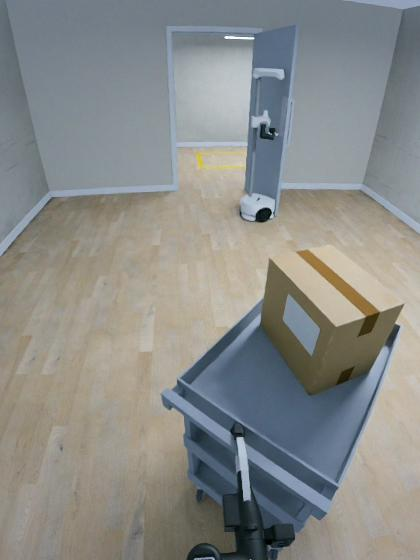

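Request:
{"fn": "move", "kwargs": {"blocking": false, "cameras": [], "r2": {"base":{"translate_m":0.05,"strafe_m":0.15},"pace":"slow"}}}

Request:
{"fn": "wait", "kwargs": {"seconds": 6, "cameras": []}}

Request:
{"fn": "move", "kwargs": {"blocking": false, "cameras": [], "r2": {"base":{"rotate_rad":-0.6},"pace":"slow"}}}

Request:
{"fn": "wait", "kwargs": {"seconds": 4, "cameras": []}}

Request:
{"fn": "move", "kwargs": {"blocking": false, "cameras": [], "r2": {"base":{"translate_m":-0.2,"strafe_m":0.4},"pace":"slow"}}}

Request:
{"fn": "wait", "kwargs": {"seconds": 8, "cameras": ["r2_head_camera"]}}

Scene clock: 1595.20 s.
move: r2 moving
r1: as last shown
r1.lidar_m: 2.48 4.27 2.34 1.92 1.93 0.25 0.29 0.93 1.35 1.82 2.79 3.14
r1.motor_effort: lift_m=+22(22) arm_m=+4(4) wheel_0=-33(33) wheel_1=+36(37) wheel_2=+21(21)
r1.servo_current: wrist_yaw_rad=52(65) wrist_pitch_rad=39(52) wrist_roll_rad=72(72) gripper_m=46(52)
r1.contact_limits: strafe_m 1
r1.wrist_depth_mm: - 167 508 357 262 208 - / 110 167 484 359 263 214 210 / 114 163 310 362 263 215 209 / 142 168 452 362 265 211 - / - - 525 366 266 205 209 / - - 185 198 239 212 - / - - 177 317 177 200 -
r2.base_odometry: x=+0.556 y=-0.273 heading=-2.123
r2.turned_by_wheels: -0.001
r2.turned_by_imu: -0.001
r2.base_tilt: forward=-0.6 right=+0.0
r2.lidar_m: 0.45 2.85 1.98 1.86 1.97 1.47 1.35 1.39 1.84 2.87 2.95 0.33
r2.base_status: translate_m moving; strafe_m moving
r2.joint_positions: lift_m=+0.684 arm_m=+0.000 wrist_yaw_rad=-0.004 wrist_pitch_rad=+0.003 wrist_roll_rad=+1.569 gripper_m=-0.029
r2.joint_status: not commanded
r2.measured_speeds: translate_m=+0.017 strafe_m=+0.048 rotate_rad=+0.000 lift_m=+0.000 arm_m=+0.000 wrist_yaw_rad=-0.003 wrist_pitch_rad=+0.000 wrist_roll_rad=+0.000
r2.motor_effort: lift_m=+18(18) arm_m=-4(4) wheel_0=-8(11) wheel_1=+8(8) wheel_2=-10(11)
r2.servo_current: wrist_yaw_rad=52(65) wrist_pitch_rad=39(46) wrist_roll_rad=46(52) gripper_m=98(98)
r2.hand_pose: x=+0.4590 y=-0.0885 z=+0.8613 quat_wxyz=(+0.708, +0.706, +0.000, -0.002) (m; r2's base frame)
r2.wrist_depth_mm: - 351 353 - 135 - - / - 459 439 - 150 - - / - - 591 - 168 - - / - - - 106 190 559 - / - - - 126 220 1618 492 / - - 186 149 178 1576 455 / - - - - 357 359 370
pictures: none
No camera images: "cameras" was empty.

Scene clock: 1597.53 s.
earlier move: r2 done
r1.base_odometry: x=-1.643 y=+1.264 heading=+2.919
r1.turned_by_wheels: +0.000
r1.turned_by_imu: +0.000
r1.base_tilt: forward=-1.6 right=+1.3
r1.lidar_m: 2.52 4.25 2.33 1.92 1.91 0.25 0.30 0.96 1.36 1.85 2.79 3.15
r1.base_status: not commanded
r1.joint_positions: lift_m=+0.800 arm_m=+0.030 wrist_yaw_rad=+3.088 wrist_pitch_rad=+0.002 wrist_roll_rad=+0.000 gripper_m=-0.030
r1.joint_status: not commanded
r1.measured_speeds: all 0
r1.motor_effort: lift_m=+22(22) arm_m=+4(4) wheel_0=-33(34) wheel_1=+36(37) wheel_2=+20(21)
r1.servo_current: wrist_yaw_rad=39(65) wrist_pitch_rad=46(52) wrist_roll_rad=39(72) gripper_m=46(52)
r1.contact_limits: strafe_m 1
r1.hand_pose: x=-0.0824 y=+0.1028 z=+0.9773 quat_wxyz=(+0.027, -0.001, +0.000, +1.000) (m; r1's base frame)
r1.wrist_depth_mm: - 167 512 357 262 209 - / 110 168 484 355 263 214 210 / 115 162 307 359 264 214 209 / 142 168 455 362 265 211 - / - - 512 364 266 204 210 / - - 185 199 240 212 - / - - 177 317 177 199 -
r2.base_odometry: x=+0.649 y=-0.384 heading=-2.123
r2.turned_by_wheels: +0.000
r2.turned_by_imu: +0.000
r2.base_tilt: forward=-0.7 right=+0.1
r2.lidar_m: 0.44 2.67 1.83 1.73 1.78 1.53 1.41 1.46 1.94 2.99 0.35 0.32
r2.base_status: done
r2.joint_positions: lift_m=+0.684 arm_m=+0.000 wrist_yaw_rad=-0.005 wrist_pitch_rad=+0.003 wrist_roll_rad=+1.569 gripper_m=-0.029
r2.joint_status: not commanded
r2.measured_speeds: all 0
r2.motor_effort: lift_m=+18(18) arm_m=-4(4) wheel_0=-9(15) wheel_1=+3(9) wheel_2=-7(11)
r2.servo_current: wrist_yaw_rad=39(65) wrist_pitch_rad=39(46) wrist_roll_rad=46(59) gripper_m=98(104)
r2.hand_pose: x=+0.4589 y=-0.0889 z=+0.8613 quat_wxyz=(+0.708, +0.706, -0.001, -0.003) (m; r2's base frame)
r2.wrist_depth_mm: - 415 - - - - - / - - - - - - - / - - - - - - - / - - - - - 1366 500 / - - - - 220 1618 455 / - - 185 130 179 1430 424 / - - - - - 1756 1182
wait: 2.33 of 6 s (r2 has come to rest)
pictures: none
No camera images: "cameras" was empty.

Scene clock: 1598.03 s.
move: r2 moving
r1: as last shown
r1.lidar_m: 2.48 4.26 2.30 1.94 1.93 0.25 0.30 0.96 1.36 1.82 2.78 3.14
r1.motor_effort: lift_m=+22(22) arm_m=+4(4) wheel_0=-33(33) wheel_1=+36(37) wheel_2=+21(21)
r1.servo_current: wrist_yaw_rad=52(72) wrist_pitch_rad=39(46) wrist_roll_rad=59(59) gripper_m=46(52)
r1.contact_limits: strafe_m 1
r1.wrist_depth_mm: - 167 512 357 262 208 - / 110 168 480 355 264 213 209 / 114 163 309 362 265 215 209 / 143 168 459 359 264 211 - / - - 525 364 266 205 210 / - - 185 198 238 211 - / - - 177 319 177 198 -
r2.base_odometry: x=+0.649 y=-0.384 heading=-2.246
r2.turned_by_wheels: -0.123
r2.turned_by_imu: -0.118
r2.base_tilt: forward=-0.7 right=+0.0
r2.lidar_m: 0.44 3.06 1.93 1.70 1.76 1.58 1.41 1.42 1.74 2.97 3.00 0.32
r2.base_status: rotate_rad moving
r2.joint_positions: lift_m=+0.684 arm_m=+0.000 wrist_yaw_rad=+0.009 wrist_pitch_rad=+0.003 wrist_roll_rad=+1.569 gripper_m=-0.029
r2.joint_status: not commanded
r2.measured_speeds: translate_m=+0.000 strafe_m=+0.000 rotate_rad=-0.482 lift_m=+0.000 arm_m=+0.000 wrist_yaw_rad=+0.035 wrist_pitch_rad=+0.000 wrist_roll_rad=+0.000
r2.motor_effort: lift_m=+18(18) arm_m=-4(4) wheel_0=+17(17) wheel_1=+9(9) wheel_2=+12(12)
r2.servo_current: wrist_yaw_rad=65(65) wrist_pitch_rad=46(46) wrist_roll_rad=46(52) gripper_m=98(98)
r2.hand_pose: x=+0.4601 y=-0.0849 z=+0.8613 quat_wxyz=(+0.708, +0.706, +0.004, +0.002) (m; r2's base frame)
r2.wrist_depth_mm: - 359 - - - 115 - / - - 512 - - - - / - - - - 147 - - / - - - - 179 539 525 / - - - - 211 1618 477 / - - 187 130 177 1537 1182 / - - - - 366 1499 1118
pictures: none
No camera images: "cameras" was empty.

Scene clock: 1599.37 s.
earlier move: r2 done
r1.base_odometry: x=-1.643 y=+1.264 heading=+2.919
r1.turned_by_wheels: +0.000
r1.turned_by_imu: +0.000
r1.base_tilt: forward=-1.6 right=+1.3
r1.lidar_m: 2.50 4.27 2.33 1.93 1.91 0.25 0.31 0.93 1.34 1.83 2.79 3.14
r1.base_status: not commanded
r1.joint_positions: lift_m=+0.800 arm_m=+0.030 wrist_yaw_rad=+3.088 wrist_pitch_rad=+0.002 wrist_roll_rad=+0.000 gripper_m=-0.030
r1.joint_status: not commanded
r1.measured_speeds: all 0
r1.motor_effort: lift_m=+22(22) arm_m=+4(4) wheel_0=-33(34) wheel_1=+36(37) wheel_2=+20(21)
r1.servo_current: wrist_yaw_rad=46(72) wrist_pitch_rad=33(52) wrist_roll_rad=52(59) gripper_m=52(52)
r1.contact_limits: strafe_m 1
r1.hand_pose: x=-0.0824 y=+0.1028 z=+0.9773 quat_wxyz=(+0.027, -0.001, +0.000, +1.000) (m; r1's base frame)
r1.wrist_depth_mm: - 167 512 357 262 208 - / 110 168 484 359 263 213 209 / 115 162 310 362 264 215 210 / 143 168 455 359 265 211 - / - - 521 364 265 205 209 / - - 185 198 239 212 - / - - 177 315 177 199 -
r2.base_odometry: x=+0.649 y=-0.384 heading=-2.722
r2.turned_by_wheels: -0.476
r2.turned_by_imu: -0.463
r2.base_tilt: forward=-0.6 right=+0.1
r2.lidar_m: 0.37 0.39 2.87 1.86 1.74 1.78 1.54 1.41 1.45 1.80 2.98 0.44
r2.base_status: done
r2.joint_positions: lift_m=+0.684 arm_m=+0.000 wrist_yaw_rad=+0.003 wrist_pitch_rad=+0.003 wrist_roll_rad=+1.569 gripper_m=-0.029
r2.joint_status: not commanded
r2.measured_speeds: all 0
r2.motor_effort: lift_m=+18(18) arm_m=-4(4) wheel_0=+4(19) wheel_1=+5(12) wheel_2=+6(12)
r2.servo_current: wrist_yaw_rad=59(78) wrist_pitch_rad=39(46) wrist_roll_rad=52(59) gripper_m=91(98)
r2.hand_pose: x=+0.4596 y=-0.0866 z=+0.8613 quat_wxyz=(+0.708, +0.706, +0.002, +0.000) (m; r2's base frame)
r2.wrist_depth_mm: - - - 178 237 1708 1160 / - - - 176 236 1708 - / - - 580 176 236 820 - / - - 469 234 235 831 - / - - 504 174 233 - - / - - 186 173 177 - - / - - - - 231 118 -
wait: 1.33 of 4 s (r2 has come to rest)
pictures: none
No camera images: "cameras" was empty.

Scene clock: 1599.87 s.
move: r2 moving
r1: as last shown
r1.lidar_m: 2.50 4.25 2.31 1.94 1.92 0.25 0.26 0.96 1.37 1.84 2.77 3.18
r1.motor_effort: lift_m=+22(22) arm_m=+4(4) wheel_0=-33(33) wheel_1=+37(37) wheel_2=+21(21)
r1.servo_current: wrist_yaw_rad=59(65) wrist_pitch_rad=39(46) wrist_roll_rad=52(59) gripper_m=39(52)
r1.contact_limits: strafe_m 1
r1.wrist_depth_mm: - 167 517 357 263 208 - / 110 168 480 359 263 214 210 / 114 162 306 359 264 215 210 / 143 168 452 364 265 211 - / - - 521 362 266 205 210 / - - 185 198 239 211 - / - - 177 315 177 198 -
r2.base_odometry: x=+0.659 y=-0.392 heading=-2.722
r2.turned_by_wheels: +0.001
r2.turned_by_imu: +0.000
r2.base_tilt: forward=-0.7 right=+0.1
r2.lidar_m: 0.39 0.41 2.85 1.89 1.71 1.80 1.54 1.42 1.43 1.79 2.99 0.41
r2.base_status: translate_m moving; strafe_m moving
r2.joint_positions: lift_m=+0.684 arm_m=+0.000 wrist_yaw_rad=+0.003 wrist_pitch_rad=+0.003 wrist_roll_rad=+1.569 gripper_m=-0.029
r2.joint_status: not commanded
r2.measured_speeds: translate_m=-0.022 strafe_m=+0.043 rotate_rad=-0.001 lift_m=+0.000 arm_m=+0.000 wrist_yaw_rad=+0.000 wrist_pitch_rad=+0.000 wrist_roll_rad=+0.000
r2.motor_effort: lift_m=+18(18) arm_m=-4(4) wheel_0=-10(10) wheel_1=+4(7) wheel_2=+10(11)
r2.servo_current: wrist_yaw_rad=46(59) wrist_pitch_rad=46(46) wrist_roll_rad=52(59) gripper_m=91(98)
r2.hand_pose: x=+0.4596 y=-0.0866 z=+0.8613 quat_wxyz=(+0.708, +0.706, +0.002, +0.000) (m; r2's base frame)
r2.wrist_depth_mm: - - - 176 236 1661 1182 / - - - 176 236 1661 - / - - 564 175 236 831 - / - - 466 234 234 831 - / - - 508 174 232 - - / - - 184 173 177 - - / - - - - 232 119 -
pictures: none
No camera images: "cameras" was empty.

Scene clock: 1605.13 s.
earlier move: r2 done
r1.base_odometry: x=-1.643 y=+1.264 heading=+2.919
r1.turned_by_wheels: +0.000
r1.turned_by_imu: +0.000
r1.base_tilt: forward=-1.5 right=+1.3
r1.lidar_m: 2.83 4.26 2.30 1.92 1.93 0.25 0.31 0.95 1.35 1.83 2.78 3.17
r1.base_status: not commanded
r1.joint_positions: lift_m=+0.800 arm_m=+0.030 wrist_yaw_rad=+3.088 wrist_pitch_rad=+0.002 wrist_roll_rad=+0.000 gripper_m=-0.030
r1.joint_status: not commanded
r1.measured_speeds: all 0
r1.motor_effort: lift_m=+22(22) arm_m=+4(4) wheel_0=-33(34) wheel_1=+36(37) wheel_2=+21(21)
r1.servo_current: wrist_yaw_rad=46(72) wrist_pitch_rad=39(52) wrist_roll_rad=52(72) gripper_m=46(52)
r1.contact_limits: strafe_m 1
r1.hand_pose: x=-0.0824 y=+0.1028 z=+0.9773 quat_wxyz=(+0.027, -0.001, +0.000, +1.000) (m; r1's base frame)
r1.wrist_depth_mm: - 167 512 357 260 208 - / 110 168 480 357 264 213 210 / 114 163 309 359 264 214 209 / 142 169 459 362 267 211 - / - - 521 366 266 204 210 / - - 185 198 239 211 - / - - 176 317 176 198 -
r2.base_odometry: x=+0.994 y=-0.668 heading=-2.722
r2.turned_by_wheels: +0.000
r2.turned_by_imu: -0.001
r2.base_tilt: forward=-0.6 right=+0.1
r2.lidar_m: 0.46 3.49 2.17 1.42 1.29 1.34 1.62 1.48 1.51 1.93 0.33 0.32
r2.base_status: done
r2.joint_positions: lift_m=+0.684 arm_m=+0.000 wrist_yaw_rad=-0.003 wrist_pitch_rad=+0.003 wrist_roll_rad=+1.569 gripper_m=-0.029
r2.joint_status: not commanded
r2.measured_speeds: all 0
r2.motor_effort: lift_m=+18(18) arm_m=-4(5) wheel_0=-7(13) wheel_1=+4(8) wheel_2=+5(11)
r2.servo_current: wrist_yaw_rad=46(59) wrist_pitch_rad=39(52) wrist_roll_rad=52(59) gripper_m=91(98)
r2.hand_pose: x=+0.4591 y=-0.0883 z=+0.8613 quat_wxyz=(+0.708, +0.706, +0.000, -0.002) (m; r2's base frame)
r2.wrist_depth_mm: - 389 394 - - 120 - / - - 496 - 135 - - / - - - - 160 - - / - - - - 183 1499 504 / - - - 114 221 1576 469 / - - 186 139 175 1618 424 / - - - - - 1618 1138
wait: 5.27 of 8 s (r2 has come to rest)
pictures: r2_head_camera
Images, in order (width x height): r2_head_camera 420x560.

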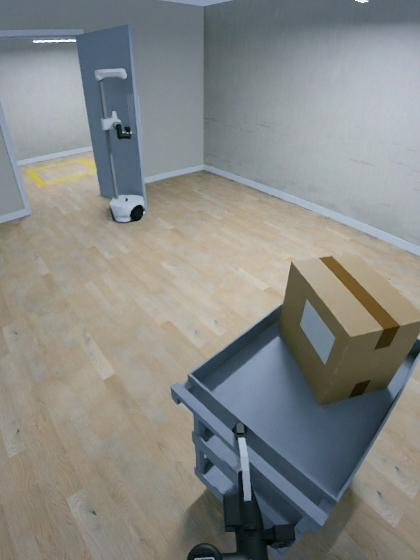

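Request:
{"fn": "move", "kwargs": {"blocking": false, "cameras": ["r2_head_camera","r2_wrist_camera"]}}

Scene clock: 1625.87 s.
r1.base_odometry: x=-1.643 y=+1.264 heading=+2.919
r1.turned_by_wheels: +0.000
r1.turned_by_imu: +0.000
r1.base_tilt: forward=-1.6 right=+1.3
r1.lidar_m: 2.83 4.26 2.31 1.93 1.92 0.25 0.31 0.90 1.36 1.84 2.78 3.12
r1.base_status: not commanded
r1.joint_positions: lift_m=+0.800 arm_m=+0.030 wrist_yaw_rad=+3.088 wrist_pitch_rad=+0.002 wrist_roll_rad=+0.000 gripper_m=-0.030
r1.joint_status: not commanded
r1.measured_speeds: all 0
r1.motor_effort: lift_m=+22(22) arm_m=+4(4) wheel_0=-32(34) wheel_1=+37(37) wheel_2=+20(21)
r1.servo_current: wrist_yaw_rad=46(72) wrist_pitch_rad=46(52) wrist_roll_rad=46(72) gripper_m=39(52)
r1.contact_limits: strafe_m 1
r1.hand_pose: x=-0.0824 y=+0.1028 z=+0.9773 quat_wxyz=(+0.027, -0.001, +0.000, +1.000) (m; r1's base frame)
r1.wrist_depth_mm: - 167 508 357 260 208 - / 110 168 477 357 264 213 209 / 115 162 307 362 265 215 210 / 142 168 452 362 266 211 - / - - 517 362 267 204 210 / - - 185 198 240 211 - / - - 177 317 177 199 -
r2.base_odometry: x=+0.994 y=-0.668 heading=-2.722
r2.turned_by_wheels: +0.000
r2.turned_by_imu: +0.000
r2.base_tilt: forward=-0.7 right=+0.0
r2.lidar_m: 0.45 3.50 2.14 1.38 1.29 1.34 1.63 1.48 1.51 1.91 0.35 0.32
r2.base_status: done
r2.joint_positions: lift_m=+0.684 arm_m=+0.000 wrist_yaw_rad=-0.003 wrist_pitch_rad=+0.003 wrist_roll_rad=+1.569 gripper_m=-0.029
r2.joint_status: not commanded
r2.measured_speeds: all 0
r2.motor_effort: lift_m=+18(18) arm_m=-4(5) wheel_0=-8(13) wheel_1=+4(8) wheel_2=+4(11)
r2.servo_current: wrist_yaw_rad=46(59) wrist_pitch_rad=39(52) wrist_roll_rad=46(59) gripper_m=91(98)
r2.hand_pose: x=+0.4591 y=-0.0883 z=+0.8613 quat_wxyz=(+0.708, +0.706, +0.000, -0.002) (m; r2's base frame)
r2.wrist_depth_mm: - 387 392 - - 120 - / - - 492 - 136 - - / - - - - 161 - - / - - - - 183 1499 508 / - - - 114 221 1661 469 / - - 187 139 175 1618 424 / - - - - - 1618 1138
pictures: r2_head_camera, r2_wrist_camera
Images, in order (width x height): r2_head_camera 420x560, r2_wrist_camera 616x392.

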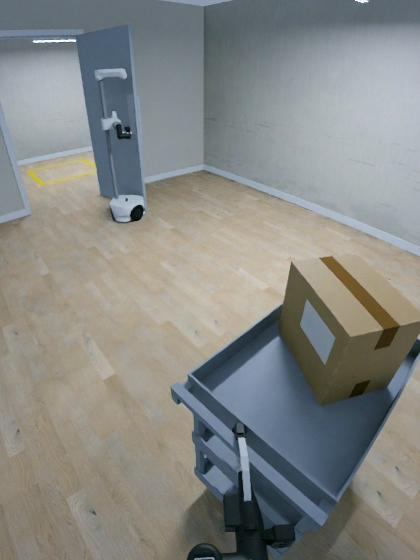

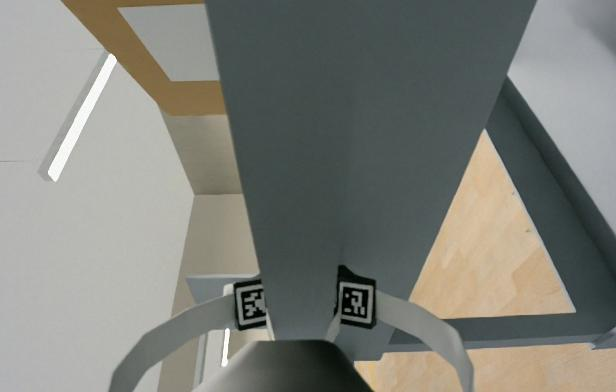

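Request:
{"fn": "move", "kwargs": {"blocking": false, "r2": {"base":{"strafe_m":0.25}}, "cameras": []}}

Request:
{"fn": "wait", "kwargs": {"seconds": 4, "cameras": []}}

Request:
{"fn": "move", "kwargs": {"blocking": false, "r2": {"base":{"rotate_rad":-0.6}}, "cameras": []}}

Request:
{"fn": "wait", "kwargs": {"seconds": 4, "cameras": ["r2_head_camera"]}}

Scene clock: 1635.27 s.
move: r2 moving
r1: as last shown
r1.lidar_m: 2.80 4.27 2.31 1.92 1.91 0.25 0.31 0.94 1.37 1.82 2.79 3.17
r1.motor_effort: lift_m=+22(22) arm_m=+4(4) wheel_0=-33(33) wheel_1=+36(37) wheel_2=+20(21)
r1.servo_current: wrist_yaw_rad=59(59) wrist_pitch_rad=33(46) wrist_roll_rad=46(59) gripper_m=52(52)
r1.contact_limits: strafe_m 1
r1.wrist_depth_mm: - 167 517 357 262 208 - / 110 168 480 359 262 213 211 / 115 162 309 362 264 215 209 / 142 168 455 364 266 211 - / - - 525 362 266 205 210 / - - 184 198 239 211 - / - - 177 317 177 198 -
r2.base_odometry: x=+1.009 y=-0.701 heading=-2.723
r2.turned_by_wheels: -0.001
r2.turned_by_imu: +0.000
r2.base_tilt: forward=-0.7 right=+0.1
r2.lidar_m: 0.44 3.54 2.15 1.37 1.24 1.31 1.65 1.49 1.53 1.94 0.34 0.31
r2.base_status: strafe_m moving
r2.joint_positions: lift_m=+0.684 arm_m=+0.000 wrist_yaw_rad=-0.008 wrist_pitch_rad=+0.003 wrist_roll_rad=+1.569 gripper_m=-0.029
r2.joint_status: not commanded
r2.measured_speeds: translate_m=+0.001 strafe_m=+0.140 rotate_rad=-0.004 lift_m=+0.000 arm_m=+0.000 wrist_yaw_rad=+0.000 wrist_pitch_rad=+0.000 wrist_roll_rad=+0.000
r2.motor_effort: lift_m=+18(18) arm_m=-4(4) wheel_0=-17(17) wheel_1=+9(9) wheel_2=+1(3)
r2.servo_current: wrist_yaw_rad=59(59) wrist_pitch_rad=33(46) wrist_roll_rad=52(59) gripper_m=91(98)
r2.hand_pose: x=+0.4586 y=-0.0897 z=+0.8613 quat_wxyz=(+0.708, +0.706, -0.002, -0.004) (m; r2's base frame)
r2.wrist_depth_mm: - 394 379 - - 119 - / - - 504 - - - - / - - - - 161 - - / - - - - 184 1499 517 / - - - 114 224 1618 462 / - - 185 140 178 1618 421 / - - - - - 1661 1138
pictures: none
No camera images: "cameras" was empty.

Scene clock: 1636.90 s.
earlier move: r2 done
r1.base_odometry: x=-1.643 y=+1.264 heading=+2.919
r1.turned_by_wheels: +0.000
r1.turned_by_imu: +0.000
r1.base_tilt: forward=-1.6 right=+1.3
r1.lidar_m: 2.82 4.27 2.28 1.93 1.92 0.25 0.28 0.92 1.37 1.82 2.77 3.15
r1.base_status: not commanded
r1.joint_positions: lift_m=+0.800 arm_m=+0.030 wrist_yaw_rad=+3.088 wrist_pitch_rad=+0.002 wrist_roll_rad=+0.000 gripper_m=-0.030
r1.joint_status: not commanded
r1.measured_speeds: all 0
r1.motor_effort: lift_m=+22(22) arm_m=+4(4) wheel_0=-33(33) wheel_1=+36(37) wheel_2=+21(21)
r1.servo_current: wrist_yaw_rad=33(72) wrist_pitch_rad=46(52) wrist_roll_rad=59(65) gripper_m=46(52)
r1.contact_limits: strafe_m 1
r1.hand_pose: x=-0.0824 y=+0.1028 z=+0.9773 quat_wxyz=(+0.027, -0.001, +0.000, +1.000) (m; r1's base frame)
r1.wrist_depth_mm: - 168 512 357 260 208 - / 110 167 480 359 263 213 209 / 114 162 307 359 266 215 209 / 143 168 452 359 265 211 - / - - 521 366 265 205 210 / - - 185 198 239 211 - / - - 177 317 177 198 -
r2.base_odometry: x=+1.096 y=-0.896 heading=-2.723
r2.turned_by_wheels: +0.000
r2.turned_by_imu: +0.000
r2.base_tilt: forward=-0.6 right=+0.1
r2.lidar_m: 0.47 4.17 1.86 1.18 1.09 1.12 1.46 1.64 1.67 2.10 0.35 0.32
r2.base_status: done
r2.joint_positions: lift_m=+0.684 arm_m=+0.000 wrist_yaw_rad=-0.010 wrist_pitch_rad=+0.003 wrist_roll_rad=+1.569 gripper_m=-0.029
r2.joint_status: not commanded
r2.measured_speeds: all 0
r2.motor_effort: lift_m=+18(18) arm_m=+4(5) wheel_0=-1(17) wheel_1=-1(11) wheel_2=-2(3)
r2.servo_current: wrist_yaw_rad=59(72) wrist_pitch_rad=39(46) wrist_roll_rad=46(59) gripper_m=91(98)
r2.hand_pose: x=+0.4584 y=-0.0902 z=+0.8613 quat_wxyz=(+0.708, +0.706, -0.002, -0.005) (m; r2's base frame)
r2.wrist_depth_mm: - - - - - - - / - - - - - - - / - - - - - - - / - - - - - - 466 / - - - - - 1464 1182 / - - - - 160 382 1138 / - - - - - 1618 1182
wait: 1.63 of 4 s (r2 has come to rest)
pictures: none
No camera images: "cameras" was empty.

Scene clock: 1637.40 s.
move: r2 moving
r1: as last shown
r1.base_tilt: forward=-1.5 right=+1.3
r1.lidar_m: 2.83 4.26 2.30 1.92 1.92 0.25 0.31 0.93 1.34 1.83 2.80 3.15
r1.motor_effort: lift_m=+22(22) arm_m=+4(4) wheel_0=-33(33) wheel_1=+36(37) wheel_2=+20(21)
r1.servo_current: wrist_yaw_rad=59(59) wrist_pitch_rad=46(46) wrist_roll_rad=39(59) gripper_m=39(52)
r1.contact_limits: strafe_m 1
r1.wrist_depth_mm: - 167 508 359 260 208 - / 111 167 477 359 264 214 209 / 114 162 310 357 264 215 208 / 142 168 455 362 266 211 - / - - 525 362 265 205 209 / - - 185 199 239 211 - / - - 177 317 177 198 -
r2.base_odometry: x=+1.096 y=-0.897 heading=-2.972
r2.turned_by_wheels: -0.249
r2.turned_by_imu: -0.240
r2.base_tilt: forward=-0.7 right=+0.0
r2.lidar_m: 0.41 3.36 2.78 1.41 1.11 1.09 1.25 1.65 1.61 1.83 2.86 0.32
r2.base_status: rotate_rad moving
r2.joint_positions: lift_m=+0.684 arm_m=+0.000 wrist_yaw_rad=+0.017 wrist_pitch_rad=+0.003 wrist_roll_rad=+1.569 gripper_m=-0.029
r2.joint_status: not commanded
r2.measured_speeds: translate_m=-0.002 strafe_m=+0.002 rotate_rad=-0.968 lift_m=+0.000 arm_m=+0.000 wrist_yaw_rad=+0.048 wrist_pitch_rad=+0.000 wrist_roll_rad=+0.000
r2.motor_effort: lift_m=+18(18) arm_m=+4(4) wheel_0=+19(20) wheel_1=+13(13) wheel_2=+18(18)
r2.servo_current: wrist_yaw_rad=98(98) wrist_pitch_rad=46(46) wrist_roll_rad=39(65) gripper_m=91(98)
r2.hand_pose: x=+0.4607 y=-0.0825 z=+0.8613 quat_wxyz=(+0.708, +0.706, +0.007, +0.005) (m; r2's base frame)
r2.wrist_depth_mm: - 359 - - - 114 - / - 544 473 - - - - / - - - - 145 - - / - - - - 177 544 525 / - - - - 208 1618 469 / - - - 126 178 1576 1160 / - - - - - 364 1078
pictures: none
No camera images: "cameras" was empty.

Scene clock: 1638.27 s.
earlier move: r2 done
r1.base_odometry: x=-1.643 y=+1.264 heading=+2.919
r1.turned_by_wheels: +0.000
r1.turned_by_imu: +0.000
r1.base_tilt: forward=-1.6 right=+1.3
r1.lidar_m: 2.88 4.28 2.30 1.94 1.92 0.25 0.27 0.95 1.36 1.84 2.79 3.15
r1.base_status: not commanded
r1.joint_positions: lift_m=+0.800 arm_m=+0.030 wrist_yaw_rad=+3.088 wrist_pitch_rad=+0.002 wrist_roll_rad=+0.000 gripper_m=-0.030
r1.joint_status: not commanded
r1.measured_speeds: all 0
r1.motor_effort: lift_m=+22(22) arm_m=+3(4) wheel_0=-33(34) wheel_1=+36(37) wheel_2=+20(21)
r1.servo_current: wrist_yaw_rad=46(65) wrist_pitch_rad=46(46) wrist_roll_rad=59(59) gripper_m=46(52)
r1.contact_limits: strafe_m 1
r1.hand_pose: x=-0.0824 y=+0.1028 z=+0.9773 quat_wxyz=(+0.027, -0.001, +0.000, +1.000) (m; r1's base frame)
r1.wrist_depth_mm: - 167 517 357 263 208 - / 111 167 477 357 264 214 209 / 115 162 307 359 264 214 210 / 142 168 455 362 265 211 - / - - 525 364 265 205 211 / - - 185 198 238 211 - / - - 177 317 177 199 -
r2.base_odometry: x=+1.096 y=-0.896 heading=+2.961
r2.turned_by_wheels: -0.350
r2.turned_by_imu: -0.341
r2.base_tilt: forward=-0.6 right=+0.0
r2.lidar_m: 0.41 0.48 3.48 2.05 1.25 1.09 1.09 1.37 1.65 1.63 1.99 0.39
r2.base_status: done
r2.joint_positions: lift_m=+0.684 arm_m=+0.000 wrist_yaw_rad=-0.004 wrist_pitch_rad=+0.003 wrist_roll_rad=+1.569 gripper_m=-0.029
r2.joint_status: not commanded
r2.measured_speeds: all 0
r2.motor_effort: lift_m=+18(18) arm_m=-4(5) wheel_0=+3(23) wheel_1=+1(13) wheel_2=+6(18)
r2.servo_current: wrist_yaw_rad=39(111) wrist_pitch_rad=39(46) wrist_roll_rad=52(65) gripper_m=91(98)
r2.hand_pose: x=+0.4590 y=-0.0885 z=+0.8613 quat_wxyz=(+0.708, +0.706, +0.000, -0.002) (m; r2's base frame)
r2.wrist_depth_mm: - - - 148 204 1464 - / - - 521 152 209 750 - / - 455 449 156 216 - - / - - 492 163 222 831 - / - - 574 167 229 - - / - - 186 172 178 1708 - / - - - - - 1576 477
wait: 0.87 of 4 s (r2 has come to rest)
pictures: r2_head_camera
Images, in order (width x height): r2_head_camera 420x560.

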